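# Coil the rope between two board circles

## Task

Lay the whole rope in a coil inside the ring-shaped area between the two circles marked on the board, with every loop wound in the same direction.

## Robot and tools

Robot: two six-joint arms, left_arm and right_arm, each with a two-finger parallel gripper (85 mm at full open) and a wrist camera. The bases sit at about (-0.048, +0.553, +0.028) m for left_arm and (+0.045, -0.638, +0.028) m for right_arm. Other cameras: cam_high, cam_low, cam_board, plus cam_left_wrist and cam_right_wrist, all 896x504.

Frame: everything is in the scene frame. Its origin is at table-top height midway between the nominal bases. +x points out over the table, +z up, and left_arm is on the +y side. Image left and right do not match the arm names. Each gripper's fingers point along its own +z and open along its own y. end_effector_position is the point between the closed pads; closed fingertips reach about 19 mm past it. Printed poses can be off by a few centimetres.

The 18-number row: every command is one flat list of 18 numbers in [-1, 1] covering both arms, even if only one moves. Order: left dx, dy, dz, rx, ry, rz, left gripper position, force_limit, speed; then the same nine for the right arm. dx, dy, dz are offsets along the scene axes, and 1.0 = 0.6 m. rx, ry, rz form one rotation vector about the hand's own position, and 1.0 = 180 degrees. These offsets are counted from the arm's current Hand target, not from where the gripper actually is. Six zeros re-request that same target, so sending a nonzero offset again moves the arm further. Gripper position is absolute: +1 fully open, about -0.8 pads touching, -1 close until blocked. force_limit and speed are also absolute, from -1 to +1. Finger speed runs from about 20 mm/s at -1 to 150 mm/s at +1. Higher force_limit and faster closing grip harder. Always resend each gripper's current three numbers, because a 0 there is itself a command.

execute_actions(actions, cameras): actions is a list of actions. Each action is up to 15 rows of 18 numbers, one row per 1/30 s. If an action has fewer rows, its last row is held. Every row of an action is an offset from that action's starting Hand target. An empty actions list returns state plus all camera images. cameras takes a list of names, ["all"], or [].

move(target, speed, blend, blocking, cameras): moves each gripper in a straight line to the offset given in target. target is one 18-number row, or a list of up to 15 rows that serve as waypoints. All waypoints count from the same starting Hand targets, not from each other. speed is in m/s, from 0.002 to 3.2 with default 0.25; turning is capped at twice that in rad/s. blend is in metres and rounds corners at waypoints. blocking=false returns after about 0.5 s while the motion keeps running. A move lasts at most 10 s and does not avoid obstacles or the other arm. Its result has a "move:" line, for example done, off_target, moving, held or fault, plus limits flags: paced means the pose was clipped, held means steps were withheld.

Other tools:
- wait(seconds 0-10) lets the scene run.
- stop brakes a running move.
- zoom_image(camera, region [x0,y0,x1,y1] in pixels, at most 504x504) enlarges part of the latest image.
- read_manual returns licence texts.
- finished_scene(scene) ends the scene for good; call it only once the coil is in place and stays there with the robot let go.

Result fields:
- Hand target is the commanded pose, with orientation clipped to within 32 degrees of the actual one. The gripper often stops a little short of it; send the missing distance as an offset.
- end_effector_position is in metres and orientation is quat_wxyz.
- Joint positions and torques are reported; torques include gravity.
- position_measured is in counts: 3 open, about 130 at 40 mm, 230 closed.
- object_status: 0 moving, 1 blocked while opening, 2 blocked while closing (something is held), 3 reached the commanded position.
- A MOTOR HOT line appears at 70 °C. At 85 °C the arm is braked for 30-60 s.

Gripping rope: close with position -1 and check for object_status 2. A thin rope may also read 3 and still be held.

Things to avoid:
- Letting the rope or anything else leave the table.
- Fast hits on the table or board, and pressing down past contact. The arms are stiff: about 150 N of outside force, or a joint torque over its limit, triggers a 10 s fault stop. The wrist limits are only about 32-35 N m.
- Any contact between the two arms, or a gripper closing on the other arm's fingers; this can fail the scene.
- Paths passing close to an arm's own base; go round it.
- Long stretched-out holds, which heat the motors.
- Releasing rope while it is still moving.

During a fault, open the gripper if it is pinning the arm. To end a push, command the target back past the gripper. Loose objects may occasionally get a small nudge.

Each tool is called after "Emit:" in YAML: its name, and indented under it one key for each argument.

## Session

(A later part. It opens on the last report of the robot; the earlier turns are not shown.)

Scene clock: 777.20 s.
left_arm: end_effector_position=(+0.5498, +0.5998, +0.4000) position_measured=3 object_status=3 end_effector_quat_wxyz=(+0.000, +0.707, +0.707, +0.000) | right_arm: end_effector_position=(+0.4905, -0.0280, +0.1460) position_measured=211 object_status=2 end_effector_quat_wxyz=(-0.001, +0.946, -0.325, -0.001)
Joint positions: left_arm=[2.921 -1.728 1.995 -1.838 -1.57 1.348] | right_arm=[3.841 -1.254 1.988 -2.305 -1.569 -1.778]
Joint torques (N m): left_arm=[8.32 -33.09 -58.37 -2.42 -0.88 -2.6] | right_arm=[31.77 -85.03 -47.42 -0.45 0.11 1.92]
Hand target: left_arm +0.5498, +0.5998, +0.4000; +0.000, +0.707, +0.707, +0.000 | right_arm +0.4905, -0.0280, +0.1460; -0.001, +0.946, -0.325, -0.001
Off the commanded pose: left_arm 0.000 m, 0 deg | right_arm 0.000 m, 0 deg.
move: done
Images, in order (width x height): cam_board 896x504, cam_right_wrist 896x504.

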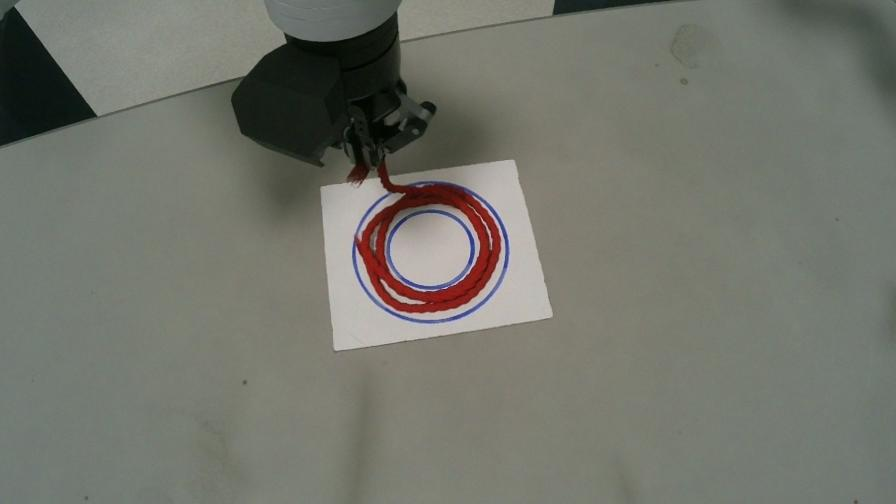

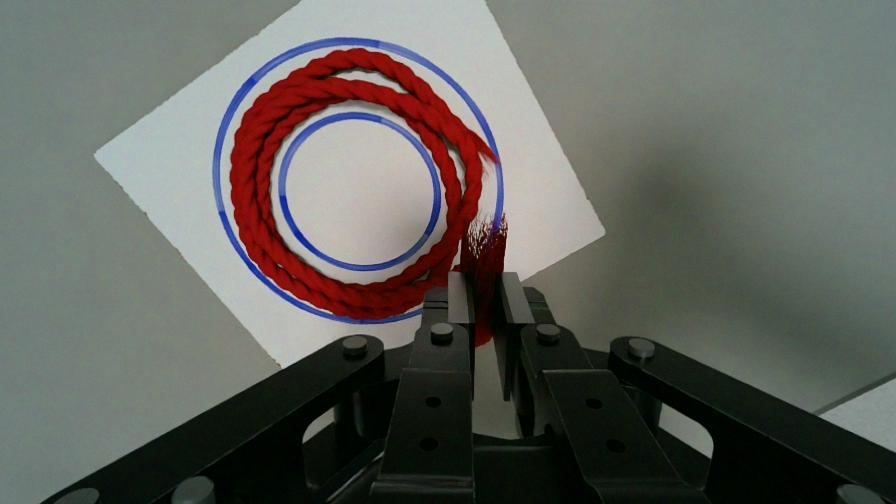

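Emit:
move:
  target:
    - [0,0,0,0,0,0,1,1,1,0.0155,-0.0153,-0.0283,0,0,0.05,-1,-1,-1]
    - [0,0,0,0,0,0,1,1,1,0.0555,-0.03,-0.07,0,0,0.1333,-1,-1,-1]
  speed: 0.05
  blend: [0.004,0]
  cameras: ["cam_board","cam_right_wrist","cam_low"]

Emit:
zoom_image:
  camera: "cam_low"
  region: [330, 140, 490, 270]

Emit:
zoom_image:
  camera: "cam_right_wrist"
  region: [140, 30, 560, 360]

Scene clock: 792.73 s.
left_arm: end_effector_position=(+0.5498, +0.5998, +0.4000) position_measured=3 object_status=3 end_effector_quat_wxyz=(+0.000, +0.707, +0.707, +0.000) | right_arm: end_effector_position=(+0.5238, -0.0460, +0.1040) position_measured=211 object_status=2 end_effector_quat_wxyz=(-0.001, +0.993, -0.121, -0.001)
Joint positions: left_arm=[2.921 -1.728 1.995 -1.838 -1.57 1.348] | right_arm=[3.794 -1.194 1.999 -2.375 -1.569 -2.244]
Joint torques (N m): left_arm=[8.09 -34.48 -59.05 -2.08 -1.05 -2.76] | right_arm=[-16.76 -50.39 -44.96 -13.98 1.21 -1.93]
Hand target: left_arm +0.5498, +0.5998, +0.4000; +0.000, +0.707, +0.707, +0.000 | right_arm +0.5238, -0.0460, +0.1040; -0.001, +0.993, -0.121, -0.001
Off the commanded pose: left_arm 0.000 m, 0 deg | right_arm 0.000 m, 0 deg.
move: done
Images, in order (width x height): cam_low 896x504, cam_board 896x504, cam_right_wrist 896x504.

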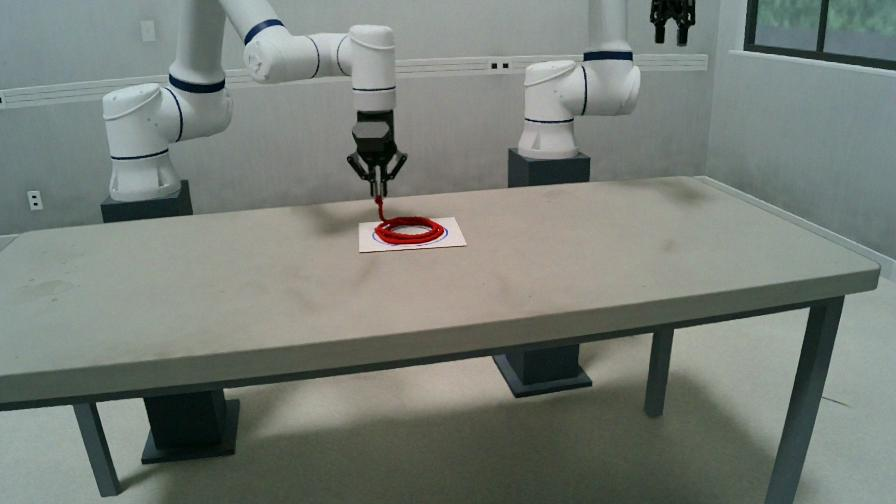

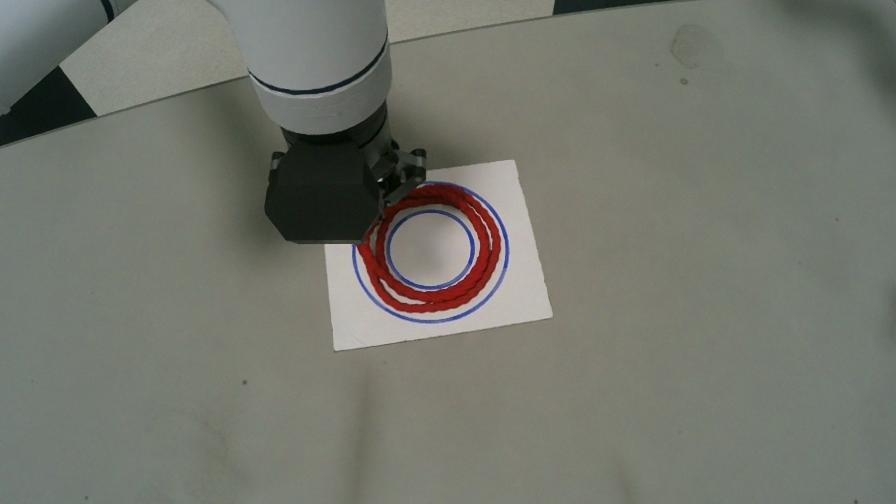

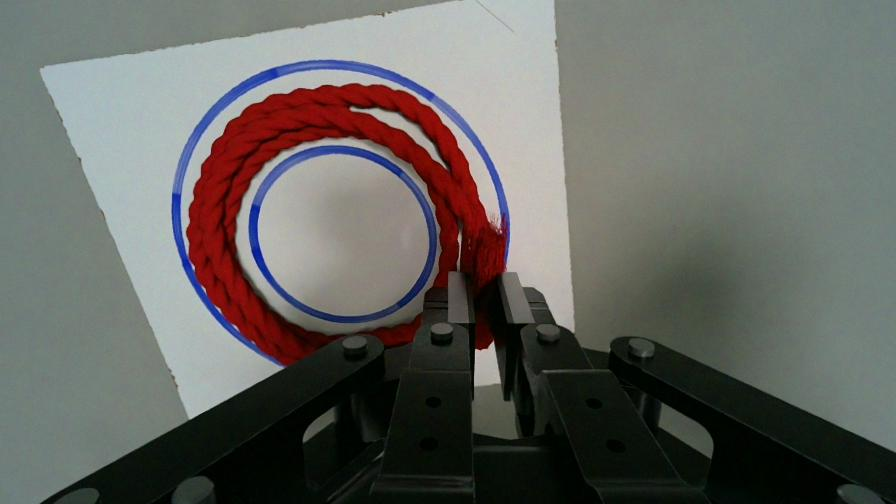

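Scaled by 3.150 from the camera's 896x504 image, which has a finer 1280x720 frame.

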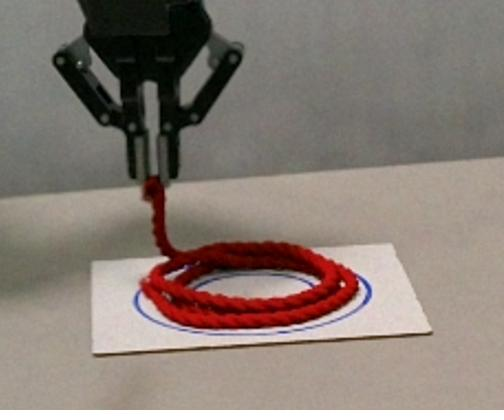

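Scaled by 1.200 from the camera's 896x504 image, which has a finer 1280x720 frame.

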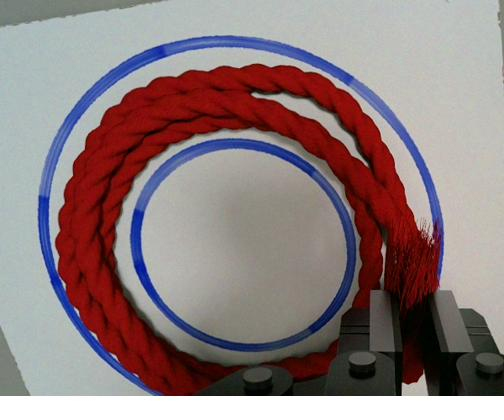

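Emit:
move:
  target:
    - [0,0,0,0,0,0,1,1,1,0.0333,-0.0003,-0.0317,0,0,0.0889,-1,-1,-1]
    - [0,0,0,0,0,0,1,1,1,0.0572,0.006,-0.0633,0,0,0.2056,-1,-1,-1]
    - [0,0,0,0,0,0,1,1,1,0.0785,0.0197,-0.0917,0,0,0.3611,-1,-1,-1]
  speed: 0.06
  blend: [0.004,0.004,0]
  cameras: ["cam_board","cam_right_wrist","cam_low"]

Emit:
zoom_image:
  camera: "cam_low"
  region: [330, 140, 490, 270]

Emit:
zoom_image:
  camera: "cam_right_wrist"
  region: [40, 30, 540, 440]

Scene clock: 805.90 s.
left_arm: end_effector_position=(+0.5498, +0.5998, +0.4000) position_measured=3 object_status=3 end_effector_quat_wxyz=(+0.000, +0.707, +0.707, +0.000) | right_arm: end_effector_position=(+0.5709, -0.0342, +0.0490) position_measured=211 object_status=2 end_effector_quat_wxyz=(+0.000, +0.902, +0.431, -0.001)
Joint positions: left_arm=[2.921 -1.728 1.995 -1.838 -1.57 1.348] | right_arm=[3.77 -1.074 1.94 -2.435 -1.57 -3.402]
Joint torques (N m): left_arm=[8.63 -36.21 -58 -2.29 -0.93 -2.7] | right_arm=[-17.58 -59.29 -43 -13.97 0.86 -2.64]
Hand target: left_arm +0.5498, +0.5998, +0.4000; +0.000, +0.707, +0.707, +0.000 | right_arm +0.5709, -0.0342, +0.0490; +0.000, +0.902, +0.431, -0.001
Off the commanded pose: left_arm 0.000 m, 0 deg | right_arm 0.000 m, 0 deg.
move: done
Images, in order (width x height): cam_low 896x504, cam_board 896x504, cam_right_wrist 896x504.

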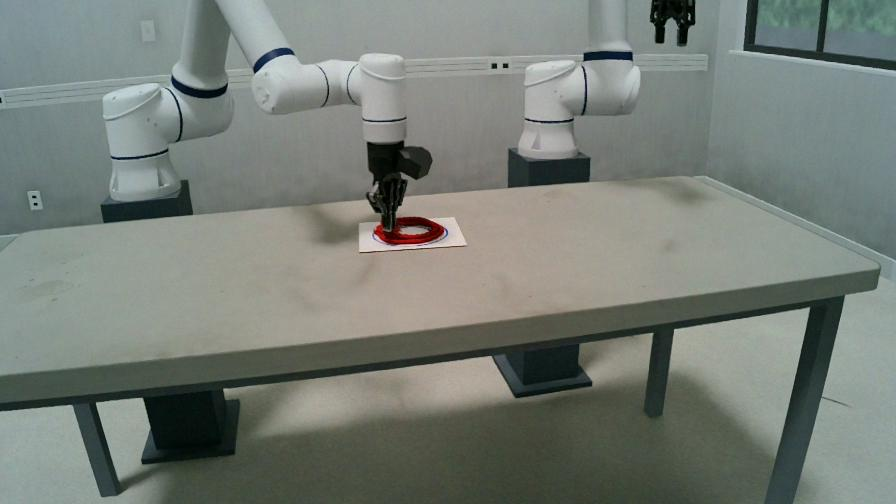

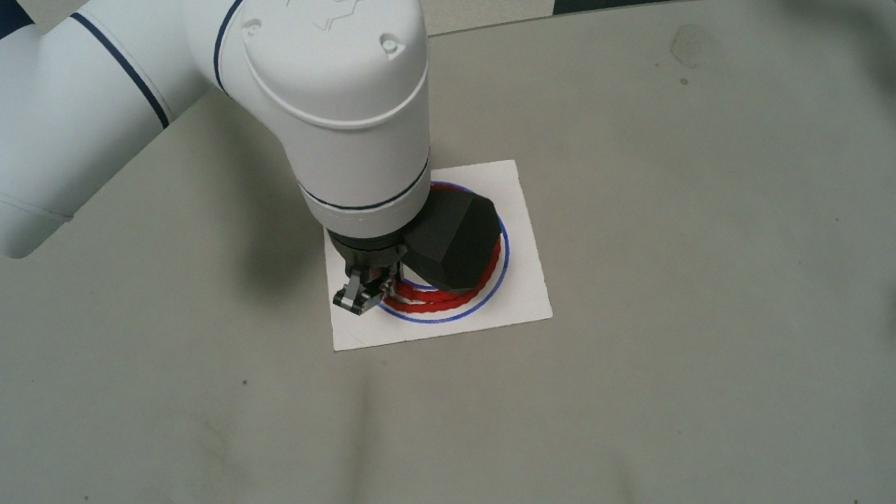

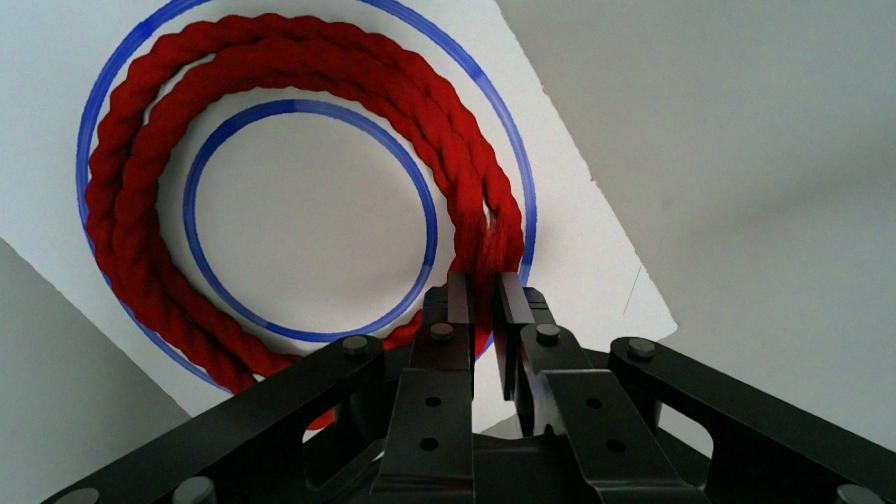

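Scaled by 3.150 from the camera's 896x504 image, which has a finer 1280x720 frame.

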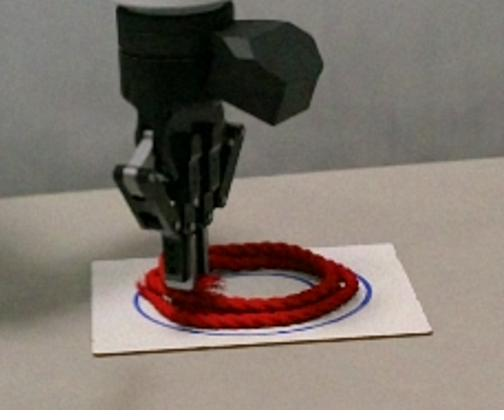

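Scaled by 1.008 from the camera's 896x504 image, which has a finer 1280x720 frame.

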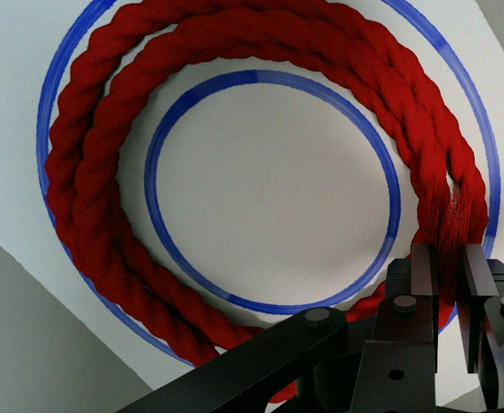

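Emit:
move:
  target:
    - [0,0,0,0,0,0,1,1,1,0,0,-0.0033,0,0,0,-1,-1,-1]
    - [0,0,0,0,0,0,1,1,1,0,0,-0.0033,0,0,0,-0.5,-1,-1]
    - [0,0,0,0,0,0,1,1,1,0,0,0.1,0,0,0,-0.5,-1,-1]
  speed: [0.02,0.05,0.04]
  cameras: ["cam_right_wrist"]

Emit:
move:
  target: [0,0,0,0,0,0,1,1,1,-0.25,-0.3,0.35,0,0,0,-0.5,-1,-1]
  speed: 0.25
  cameras: ["cam_board","cam_high"]

Emit:
zoom_image:
  camera: "cam_board"
  region: [300, 120, 560, 350]

Emit:
zoom_image:
  camera: "cam_high"
  region: [330, 200, 430, 300]

Scene clock: 810.90 s.
left_arm: end_effector_position=(+0.5498, +0.5998, +0.4000) position_measured=3 object_status=3 end_effector_quat_wxyz=(+0.000, +0.707, +0.707, +0.000) | right_arm: end_effector_position=(+0.5709, -0.0342, +0.1088) position_measured=192 object_status=3 end_effector_quat_wxyz=(+0.000, +0.902, +0.431, -0.001)
Joint positions: left_arm=[2.921 -1.728 1.995 -1.838 -1.57 1.348] | right_arm=[3.77 -1.15 1.915 -2.335 -1.57 -3.402]
Joint torques (N m): left_arm=[7.12 -36.22 -57.53 -2.26 -0.71 -2.25] | right_arm=[-3.92 -95.13 -45.98 -0.43 2.44 -1.59]
Hand target: left_arm +0.5498, +0.5998, +0.4000; +0.000, +0.707, +0.707, +0.000 | right_arm +0.5709, -0.0342, +0.1090; +0.000, +0.902, +0.431, -0.001
Off the commanded pose: left_arm 0.000 m, 0 deg | right_arm 0.000 m, 0 deg.
move: done
Images, in order (width x height): cam_right_wrist 896x504.

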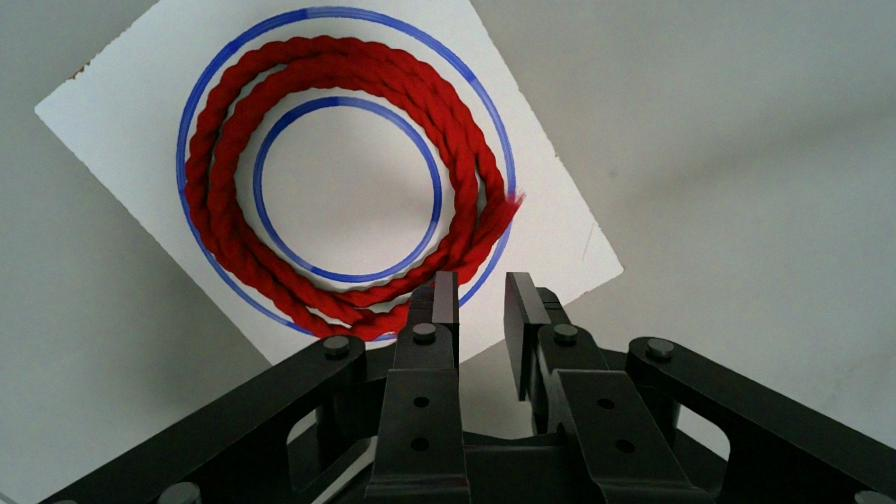

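Scene clock: 812.77 s.
left_arm: end_effector_position=(+0.5498, +0.5998, +0.4000) position_measured=3 object_status=3 end_effector_quat_wxyz=(+0.000, +0.707, +0.707, +0.000) | right_arm: end_effector_position=(+0.4209, -0.2142, +0.3189) position_measured=192 object_status=3 end_effector_quat_wxyz=(+0.000, +0.902, +0.431, -0.001)
Joint positions: left_arm=[2.921 -1.728 1.995 -1.838 -1.57 1.348] | right_arm=[3.666 -1.737 2.154 -1.985 -1.571 -3.507]
Joint torques (N m): left_arm=[6.16 -35.33 -57.67 -2.28 -0.68 -2.45] | right_arm=[-17.24 -48.22 -40.62 -0.52 2.48 -2.28]
Hand target: left_arm +0.5498, +0.5998, +0.4000; +0.000, +0.707, +0.707, +0.000 | right_arm +0.4209, -0.2142, +0.3190; +0.000, +0.902, +0.431, -0.001
Off the commanded pose: left_arm 0.000 m, 0 deg | right_arm 0.000 m, 0 deg.
move: done
Images, in order (width x height): cam_high 896x504, cam_board 896x504.

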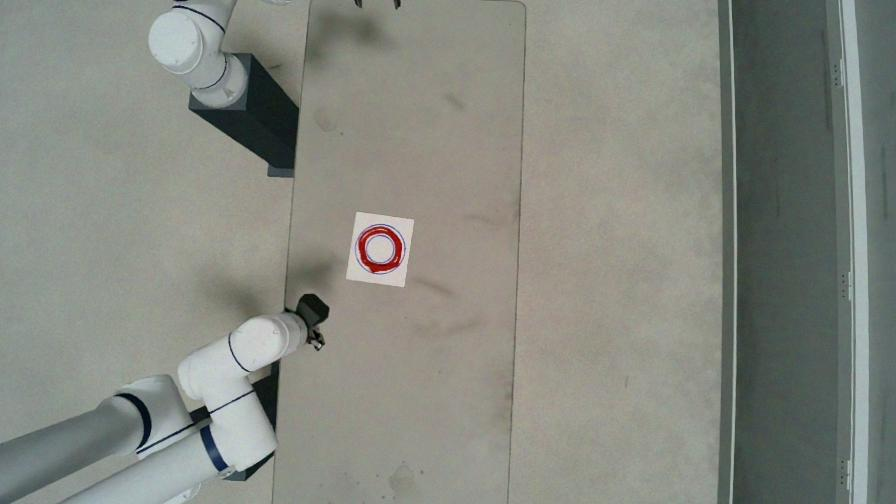

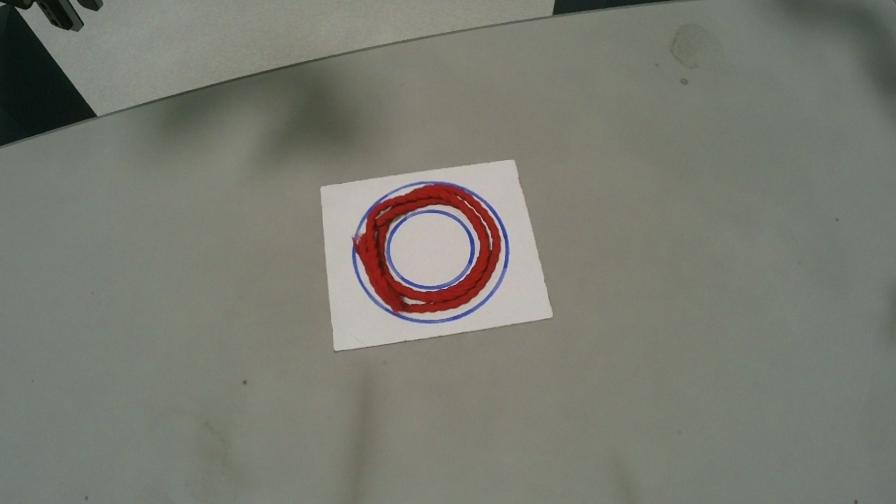

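Scaled by 1.938 from the camera's 896x504 image, which has a finer 1280x720 frame.

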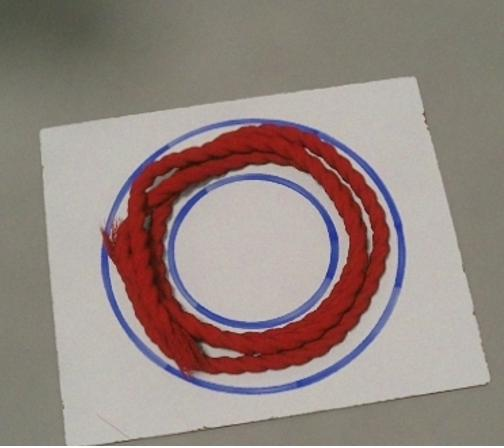

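Scaled by 5.040 from the camera's 896x504 image, which has a finer 1280x720 frame.

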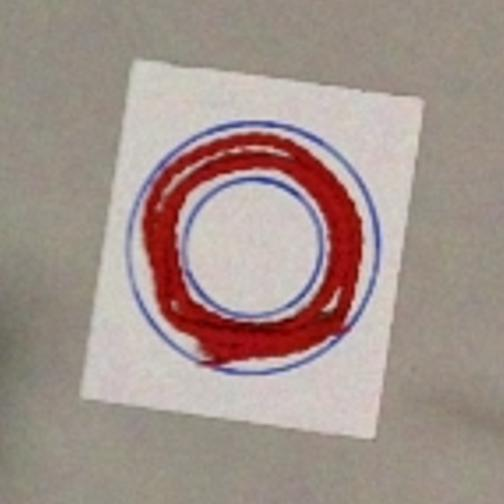

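Emit:
move:
  target:
    - [0,0,0,0,0,0,1,1,1,0.1238,0.2213,-0.3333,0,0,-0.4056,-1,-1,0]
  speed: 0.25
  cameras: ["cam_right_wrist"]

Emit:
zoom_image:
  camera: "cam_right_wrist"
  region: [100, 20, 560, 360]

Scene clock: 827.23 s.
left_arm: end_effector_position=(+0.5498, +0.5998, +0.4000) position_measured=3 object_status=3 end_effector_quat_wxyz=(+0.000, +0.707, +0.707, +0.000) | right_arm: end_effector_position=(+0.4952, -0.0814, +0.1190) position_measured=232 object_status=3 end_effector_quat_wxyz=(-0.001, +0.982, -0.190, -0.001)
Joint positions: left_arm=[2.921 -1.728 1.995 -1.838 -1.57 1.348] | right_arm=[3.779 -1.273 2.081 -2.378 -1.569 -2.12]
Joint torques (N m): left_arm=[5.89 -31.56 -58.7 -2.28 -1.18 -2.59] | right_arm=[30.51 -42.04 -44.26 -13.71 0.12 1.47]
Hand target: left_arm +0.5498, +0.5998, +0.4000; +0.000, +0.707, +0.707, +0.000 | right_arm +0.4952, -0.0814, +0.1190; -0.001, +0.982, -0.190, -0.001
Off the commanded pose: left_arm 0.000 m, 0 deg | right_arm 0.000 m, 0 deg.
move: done
Images, in order (width x height): cam_right_wrist 896x504.

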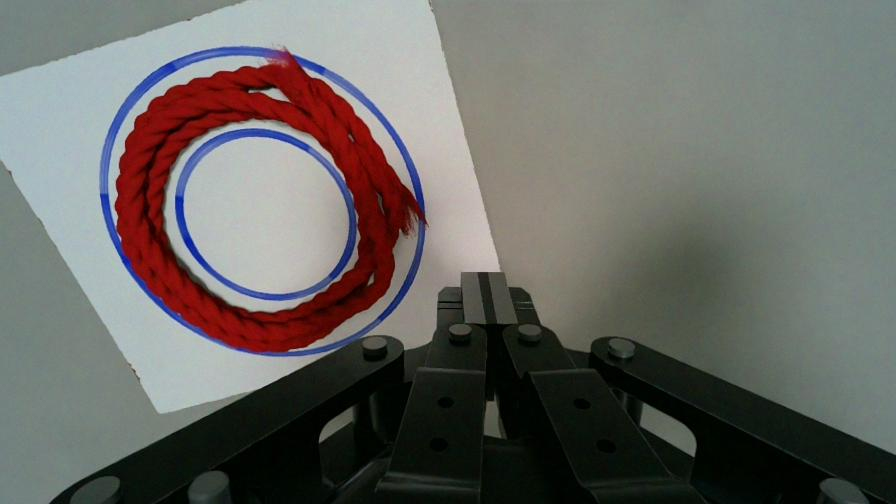

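Scaled by 1.096 from the camera's 896x504 image, which has a finer 1280x720 frame.

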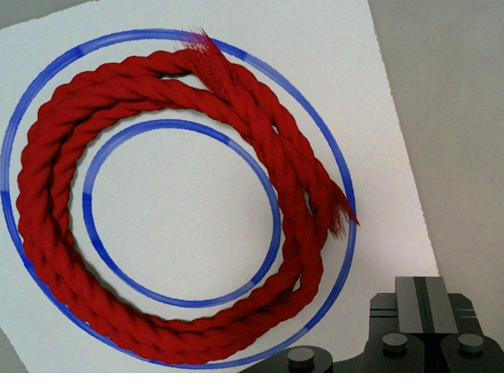

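Emit:
move:
  target:
    - [0,0,0,0,0,0,1,1,1,0.0062,-0.0025,-0.1508,0,0,0,-1,-1,0]
    - [0,0,0,0,0,0,1,1,1,0.0227,0.0383,-0.1508,0,0,0,-1,-1,0]
  speed: [0.07,0.03]
  cameras: ["cam_right_wrist"]

Emit:
zoom_image:
  camera: "cam_right_wrist"
  region: [200, 100, 600, 380]

Scene clock: 834.40 s.
left_arm: end_effector_position=(+0.5498, +0.5998, +0.4000) position_measured=3 object_status=3 end_effector_quat_wxyz=(+0.000, +0.707, +0.707, +0.000) | right_arm: end_effector_position=(+0.5088, -0.0586, +0.0285) position_measured=232 object_status=3 end_effector_quat_wxyz=(-0.001, +0.982, -0.190, -0.001)
Joint positions: left_arm=[2.921 -1.728 1.995 -1.838 -1.57 1.348] | right_arm=[3.793 -1.111 2.067 -2.526 -1.569 -2.105]
Joint torques (N m): left_arm=[8.07 -33.06 -58.52 -2.55 -1.2 -2.28] | right_arm=[31.7 -50.09 -39.39 -0.6 2.15 1.92]
Hand target: left_arm +0.5498, +0.5998, +0.4000; +0.000, +0.707, +0.707, +0.000 | right_arm +0.5088, -0.0584, +0.0285; -0.001, +0.982, -0.190, -0.001
Off the commanded pose: left_arm 0.000 m, 0 deg | right_arm 0.000 m, 0 deg.
move: done
Images, in order (width x height): cam_right_wrist 896x504.

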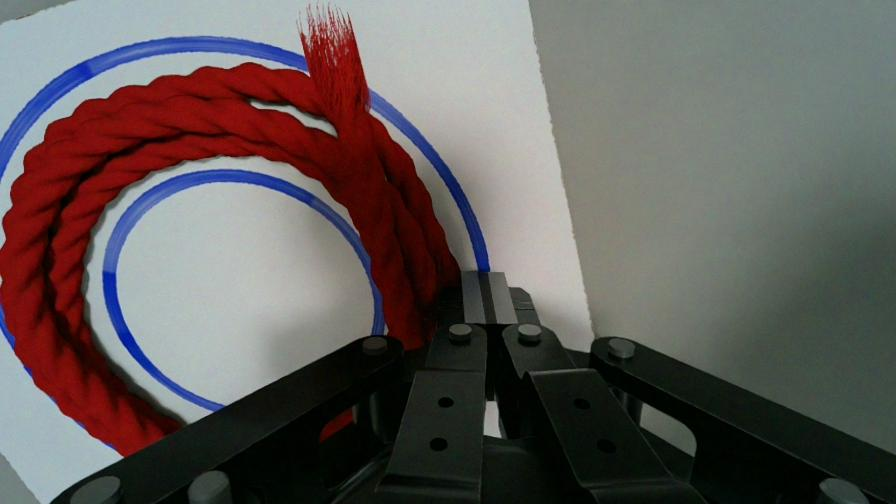

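Scaled by 1.260 from the camera's 896x504 image, which has a finer 1280x720 frame.

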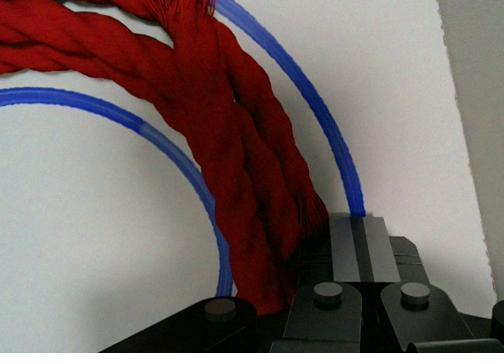

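Emit:
move:
  target:
    - [0,0,0,0,0,0,1,1,1,-0.0019,-0.0046,0,0,0,0,-1,-1,0]
    - [0,0,0,0,0,0,1,1,1,-0.0019,-0.0046,0.15,0,0,0,-1,-1,0]
  speed: [0.02,0.06]
  cameras: ["cam_right_wrist"]

Emit:
zoom_image:
  camera: "cam_right_wrist"
  region: [100, 20, 560, 360]

Scene clock: 838.50 s.
left_arm: end_effector_position=(+0.5498, +0.5998, +0.4000) position_measured=3 object_status=3 end_effector_quat_wxyz=(+0.000, +0.707, +0.707, +0.000) | right_arm: end_effector_position=(+0.5077, -0.0612, +0.1184) position_measured=232 object_status=3 end_effector_quat_wxyz=(-0.001, +0.982, -0.190, -0.001)
Joint positions: left_arm=[2.921 -1.728 1.995 -1.838 -1.57 1.348] | right_arm=[3.791 -1.241 2.035 -2.364 -1.569 -2.107]
Joint torques (N m): left_arm=[7.45 -35.62 -57.35 -2.01 -0.98 -2.25] | right_arm=[-16.92 -86.91 -45.29 -0.35 0.92 -1.31]
Hand target: left_arm +0.5498, +0.5998, +0.4000; +0.000, +0.707, +0.707, +0.000 | right_arm +0.5077, -0.0612, +0.1185; -0.001, +0.982, -0.190, -0.001
Off the commanded pose: left_arm 0.000 m, 0 deg | right_arm 0.000 m, 0 deg.
move: done
Images, in order (width x height): cam_right_wrist 896x504.

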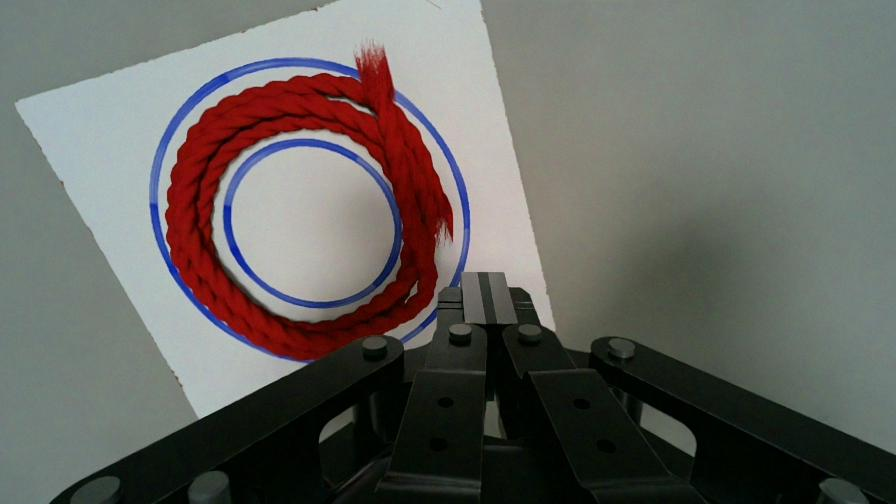

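Scaled by 1.096 from the camera's 896x504 image, which has a finer 1280x720 frame.

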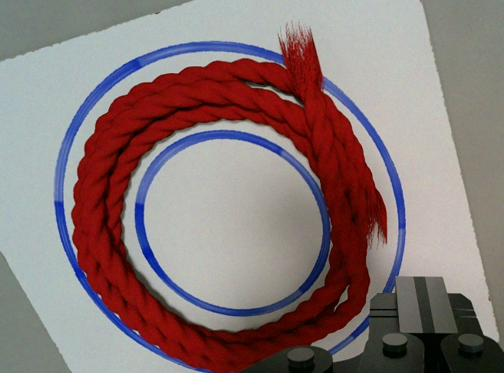

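Emit:
wait:
  seconds: 0
  cameras: ["cam_board", "cam_high", "cam_right_wrist"]

Emit:
zoom_image:
  camera: "cam_board"
  region: [300, 120, 560, 350]

Emit:
zoom_image:
  camera: "cam_right_wrist"
  region: [250, 0, 750, 300]

Scene clock: 844.93 s.
left_arm: end_effector_position=(+0.5498, +0.5998, +0.4000) position_measured=3 object_status=3 end_effector_quat_wxyz=(+0.000, +0.707, +0.707, +0.000) | right_arm: end_effector_position=(+0.5077, -0.0612, +0.1185) position_measured=232 object_status=3 end_effector_quat_wxyz=(-0.001, +0.982, -0.190, -0.001)
Joint positions: left_arm=[2.921 -1.728 1.995 -1.838 -1.57 1.348] | right_arm=[3.791 -1.242 2.035 -2.364 -1.569 -2.107]
Joint torques (N m): left_arm=[7.42 -35.55 -57.45 -2.55 -0.86 -2.54] | right_arm=[-16.2 -85.04 -44.81 -0.6 1.9 -1.15]
Hand target: left_arm +0.5498, +0.5998, +0.4000; +0.000, +0.707, +0.707, +0.000 | right_arm +0.5077, -0.0612, +0.1185; -0.001, +0.982, -0.190, -0.001
Tool commands: left_gripper/position=+1.0 left_gripper/force_limit=+1.0 left_gripper/speed=+1.0 right_gripper/position=-1.0 right_gripper/force_limit=-1.0 right_gripper/speed=+0.0
Off the commanded pose: left_arm 0.000 m, 0 deg | right_arm 0.000 m, 0 deg.
Images, in order (width x height): cam_high 896x504, cam_board 896x504, cam_right_wrist 896x504.

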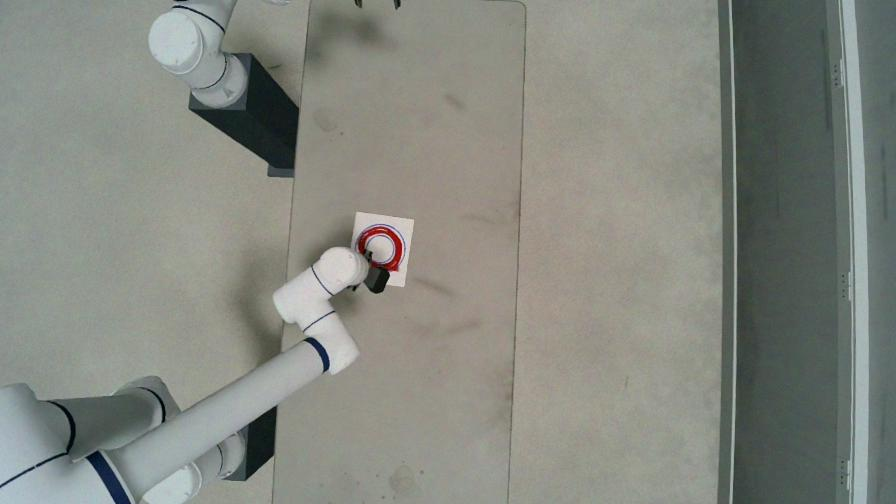

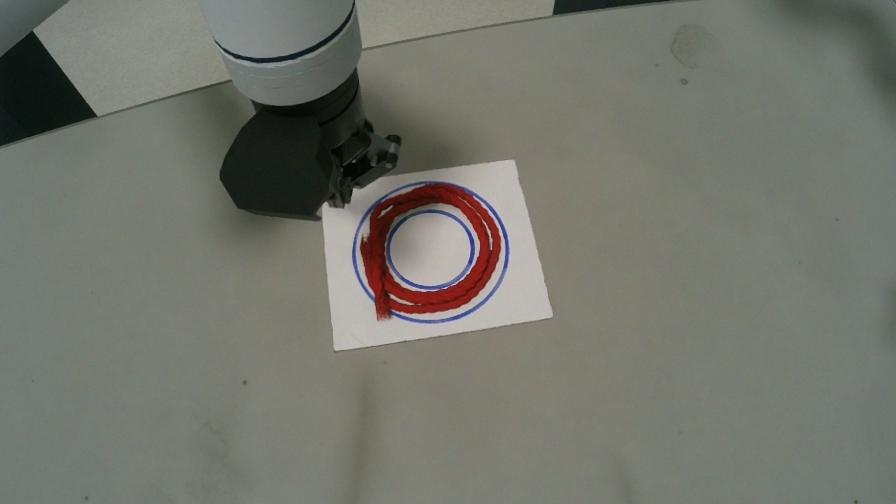

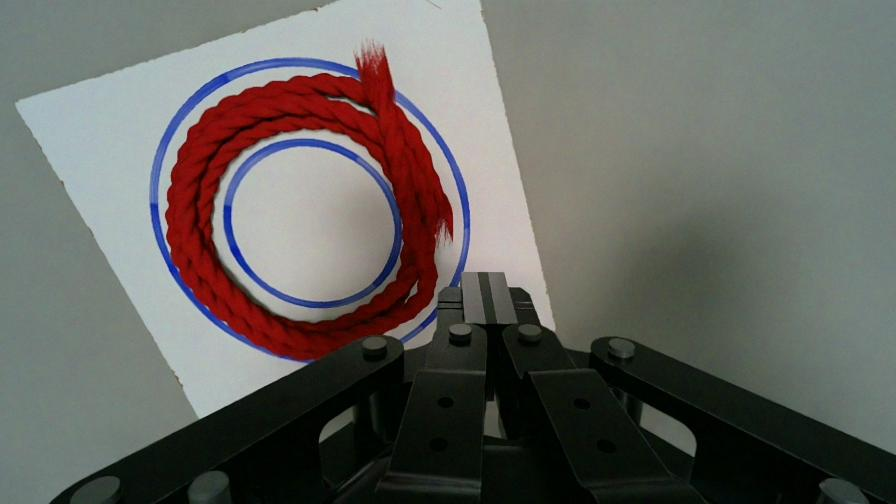

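Scaled by 1.938 from the camera's 896x504 image, which has a finer 1280x720 frame.

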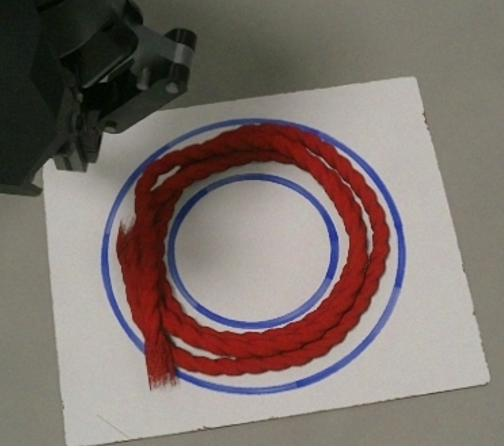

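Scaled by 1.008 from the camera's 896x504 image, which has a finer 1280x720 frame.

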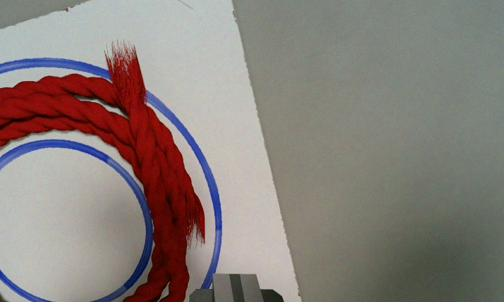

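Emit:
zoom_image:
  camera: "cam_right_wrist"
  region: [300, 20, 500, 300]

Emit:
zoom_image:
  camera: "cam_board"
  region: [340, 200, 440, 330]

Scaled by 1.800 from the camera's 896x504 image, which has a finer 1280x720 frame.

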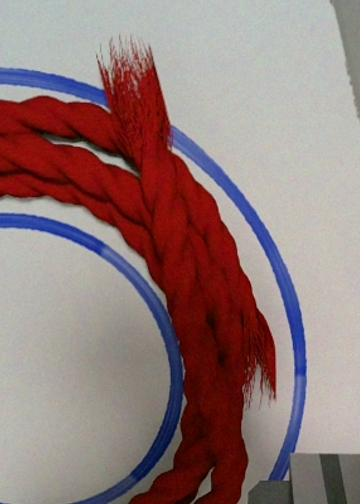

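Scaled by 3.877 from the camera's 896x504 image, which has a finer 1280x720 frame.

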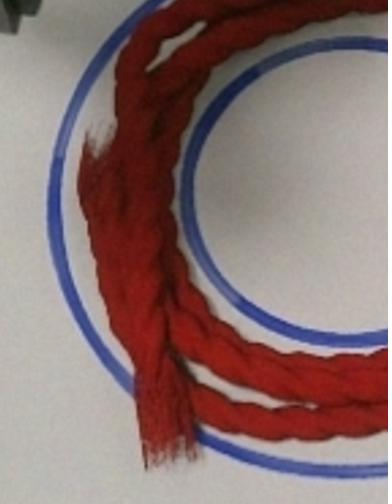

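Emit:
move:
  target:
    - [0,0,0,0,0,0,1,1,1,0.134,-0.032,0,0,0,0.2056,-1,-1,0]
    - [0,0,0,0,0,0,1,1,1,0.134,-0.032,-0.1467,0,0,0.2056,-1,-1,0]
  speed: [0.15,0.06]
  cameras: ["cam_right_wrist", "cam_board"]

Scene clock: 869.07 s.
left_arm: end_effector_position=(+0.5498, +0.5998, +0.4000) position_measured=3 object_status=3 end_effector_quat_wxyz=(+0.000, +0.707, +0.707, +0.000) | right_arm: end_effector_position=(+0.5881, -0.0804, +0.0306) position_measured=232 object_status=3 end_effector_quat_wxyz=(+0.000, +0.991, +0.131, -0.001)
Joint positions: left_arm=[2.921 -1.728 1.995 -1.838 -1.57 1.348] | right_arm=[3.707 -1.074 1.992 -2.487 -1.569 -2.837]
Joint torques (N m): left_arm=[8.58 -34.79 -59.13 -2.06 -1.32 -2.64] | right_arm=[-13.03 -56.41 -26.24 -13.86 2.39 -1.84]
Hand target: left_arm +0.5498, +0.5998, +0.4000; +0.000, +0.707, +0.707, +0.000 | right_arm +0.5881, -0.0804, +0.0305; +0.000, +0.991, +0.131, -0.001
Off the commanded pose: left_arm 0.000 m, 0 deg | right_arm 0.000 m, 0 deg.
move: done
Images, in order (width x height): cam_board 896x504, cam_right_wrist 896x504.

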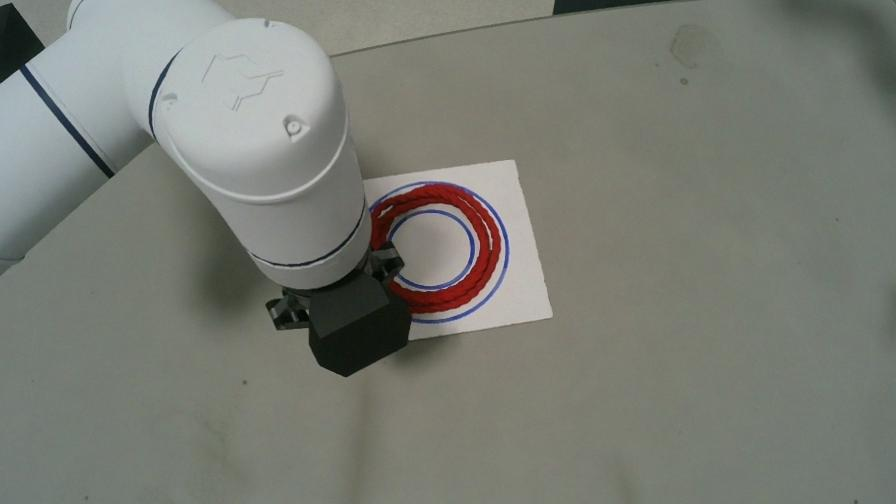

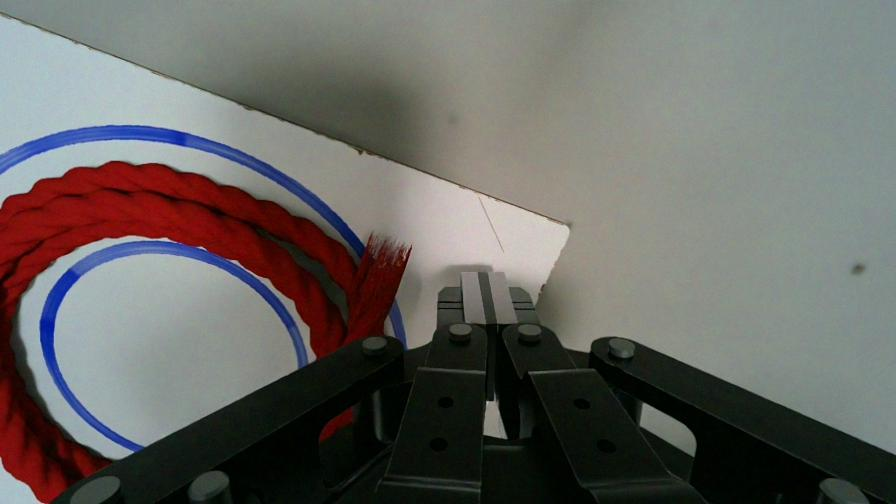

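Emit:
move:
  target:
    - [0,0,0,0,0,0,1,1,1,-0.0125,0.0467,0,0,0,0,-1,-1,0]
    - [0,0,0,0,0,0,1,1,1,-0.0125,0.0467,0.0108,0,0,0,-1,-1,0]
  speed: [0.05,0.02]
  cameras: ["cam_right_wrist"]

Scene clock: 872.67 s.
left_arm: end_effector_position=(+0.5498, +0.5998, +0.4000) position_measured=3 object_status=3 end_effector_quat_wxyz=(+0.000, +0.707, +0.707, +0.000) | right_arm: end_effector_position=(+0.5806, -0.0524, +0.0368) position_measured=232 object_status=3 end_effector_quat_wxyz=(+0.000, +0.991, +0.131, -0.001)
Joint positions: left_arm=[2.921 -1.728 1.995 -1.838 -1.57 1.348] | right_arm=[3.743 -1.066 1.959 -2.463 -1.569 -2.801]
Joint torques (N m): left_arm=[6.32 -35.46 -58.22 -2.48 -0.8 -2.42] | right_arm=[29.98 -94.55 -42 -0.77 0.07 1.72]
Hand target: left_arm +0.5498, +0.5998, +0.4000; +0.000, +0.707, +0.707, +0.000 | right_arm +0.5806, -0.0524, +0.0370; +0.000, +0.991, +0.131, -0.001
Off the commanded pose: left_arm 0.000 m, 0 deg | right_arm 0.000 m, 0 deg.
move: done
Images, in order (width x height): cam_right_wrist 896x504.

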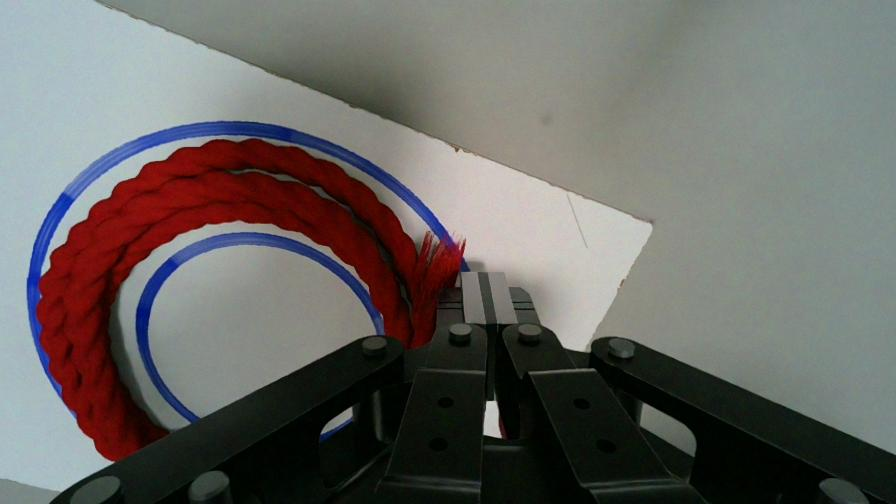

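Emit:
move:
  target: [0,0,0,0,0,0,1,1,1,-0.0043,0.0161,0,0,0,0,-1,-1,0]
  speed: 0.03
  cameras: ["cam_right_wrist"]

Emit:
zoom_image:
  camera: "cam_right_wrist"
  region: [300, 180, 600, 400]

Scene clock: 875.33 s.
left_arm: end_effector_position=(+0.5498, +0.5998, +0.4000) position_measured=3 object_status=3 end_effector_quat_wxyz=(+0.000, +0.707, +0.707, +0.000) | right_arm: end_effector_position=(+0.5780, -0.0429, +0.0370) position_measured=232 object_status=3 end_effector_quat_wxyz=(+0.000, +0.991, +0.131, -0.001)
Joint positions: left_arm=[2.921 -1.728 1.995 -1.838 -1.57 1.348] | right_arm=[3.755 -1.06 1.948 -2.457 -1.569 -2.789]
Joint torques (N m): left_arm=[6.66 -37.03 -57.28 -2.51 -1.1 -2.51] | right_arm=[31.05 -59.14 -42.27 -0.82 1.82 1.7]
Hand target: left_arm +0.5498, +0.5998, +0.4000; +0.000, +0.707, +0.707, +0.000 | right_arm +0.5780, -0.0427, +0.0370; +0.000, +0.991, +0.131, -0.001
Off the commanded pose: left_arm 0.000 m, 0 deg | right_arm 0.000 m, 0 deg.
move: done
Images, in order (width x height): cam_right_wrist 896x504.

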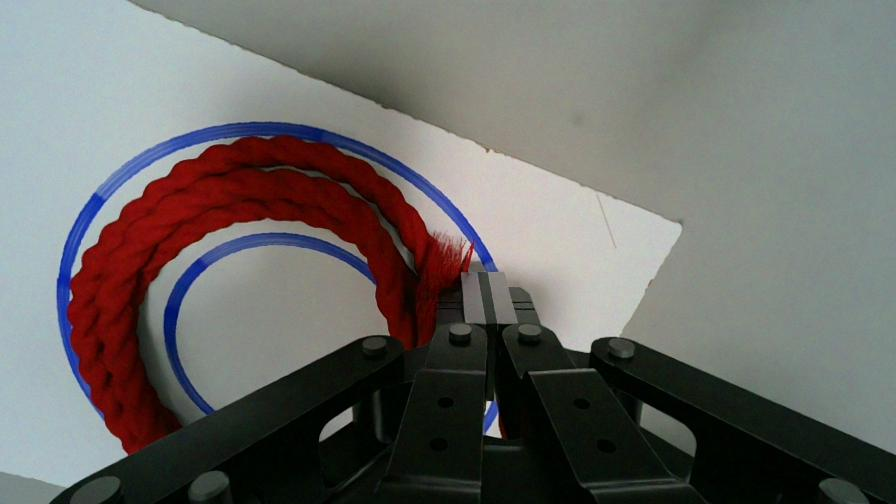

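Scaled by 1.680 from the camera's 896x504 image, which has a finer 1280x720 frame.

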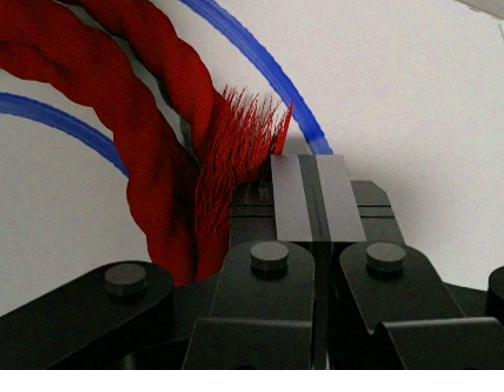

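Emit:
move:
  target: [0,0,0,0,0,0,1,1,1,-0.0043,0.0161,0,0,0,0,-1,-1,0]
  speed: 0.03
  cameras: ["cam_right_wrist"]

Emit:
zoom_image:
  camera: "cam_right_wrist"
  region: [300, 180, 600, 400]

Scene clock: 877.20 s.
left_arm: end_effector_position=(+0.5498, +0.5998, +0.4000) position_measured=3 object_status=3 end_effector_quat_wxyz=(+0.000, +0.707, +0.707, +0.000) | right_arm: end_effector_position=(+0.5754, -0.0332, +0.0370) position_measured=232 object_status=3 end_effector_quat_wxyz=(+0.000, +0.991, +0.131, -0.001)
Joint positions: left_arm=[2.921 -1.728 1.995 -1.838 -1.57 1.348] | right_arm=[3.767 -1.054 1.937 -2.452 -1.569 -2.777]
Joint torques (N m): left_arm=[6.69 -33.81 -57.17 -2.36 -1.08 -2.68] | right_arm=[29.93 -59.7 -41.9 -0.39 2.46 2.09]
Hand target: left_arm +0.5498, +0.5998, +0.4000; +0.000, +0.707, +0.707, +0.000 | right_arm +0.5754, -0.0331, +0.0370; +0.000, +0.991, +0.131, -0.001
Off the commanded pose: left_arm 0.000 m, 0 deg | right_arm 0.000 m, 0 deg.
move: done
Images, in order (width x height): cam_right_wrist 896x504.

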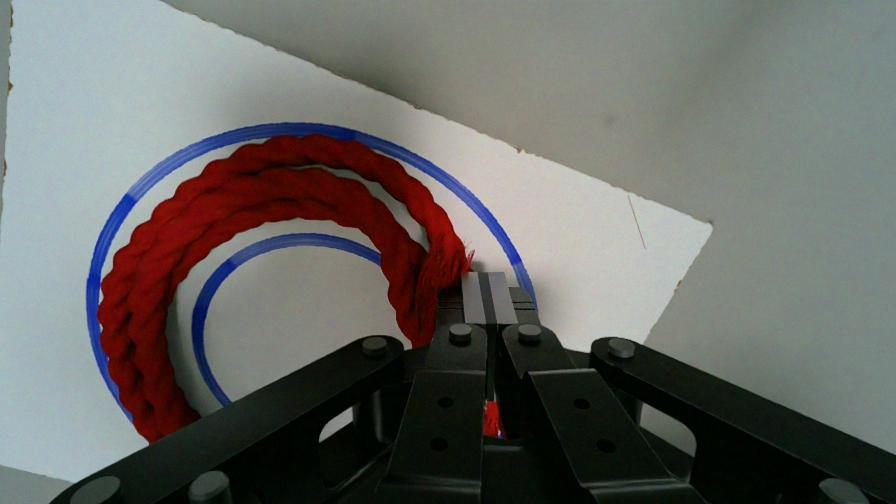

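Scaled by 1.680 from the camera's 896x504 image, which has a finer 1280x720 frame.

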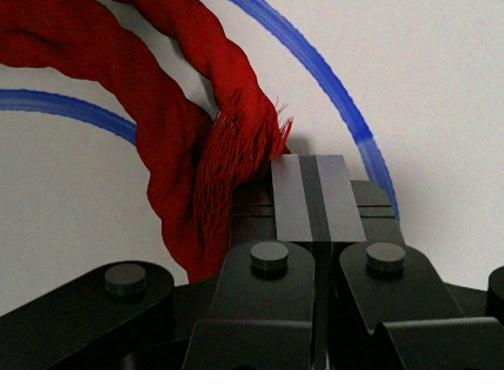

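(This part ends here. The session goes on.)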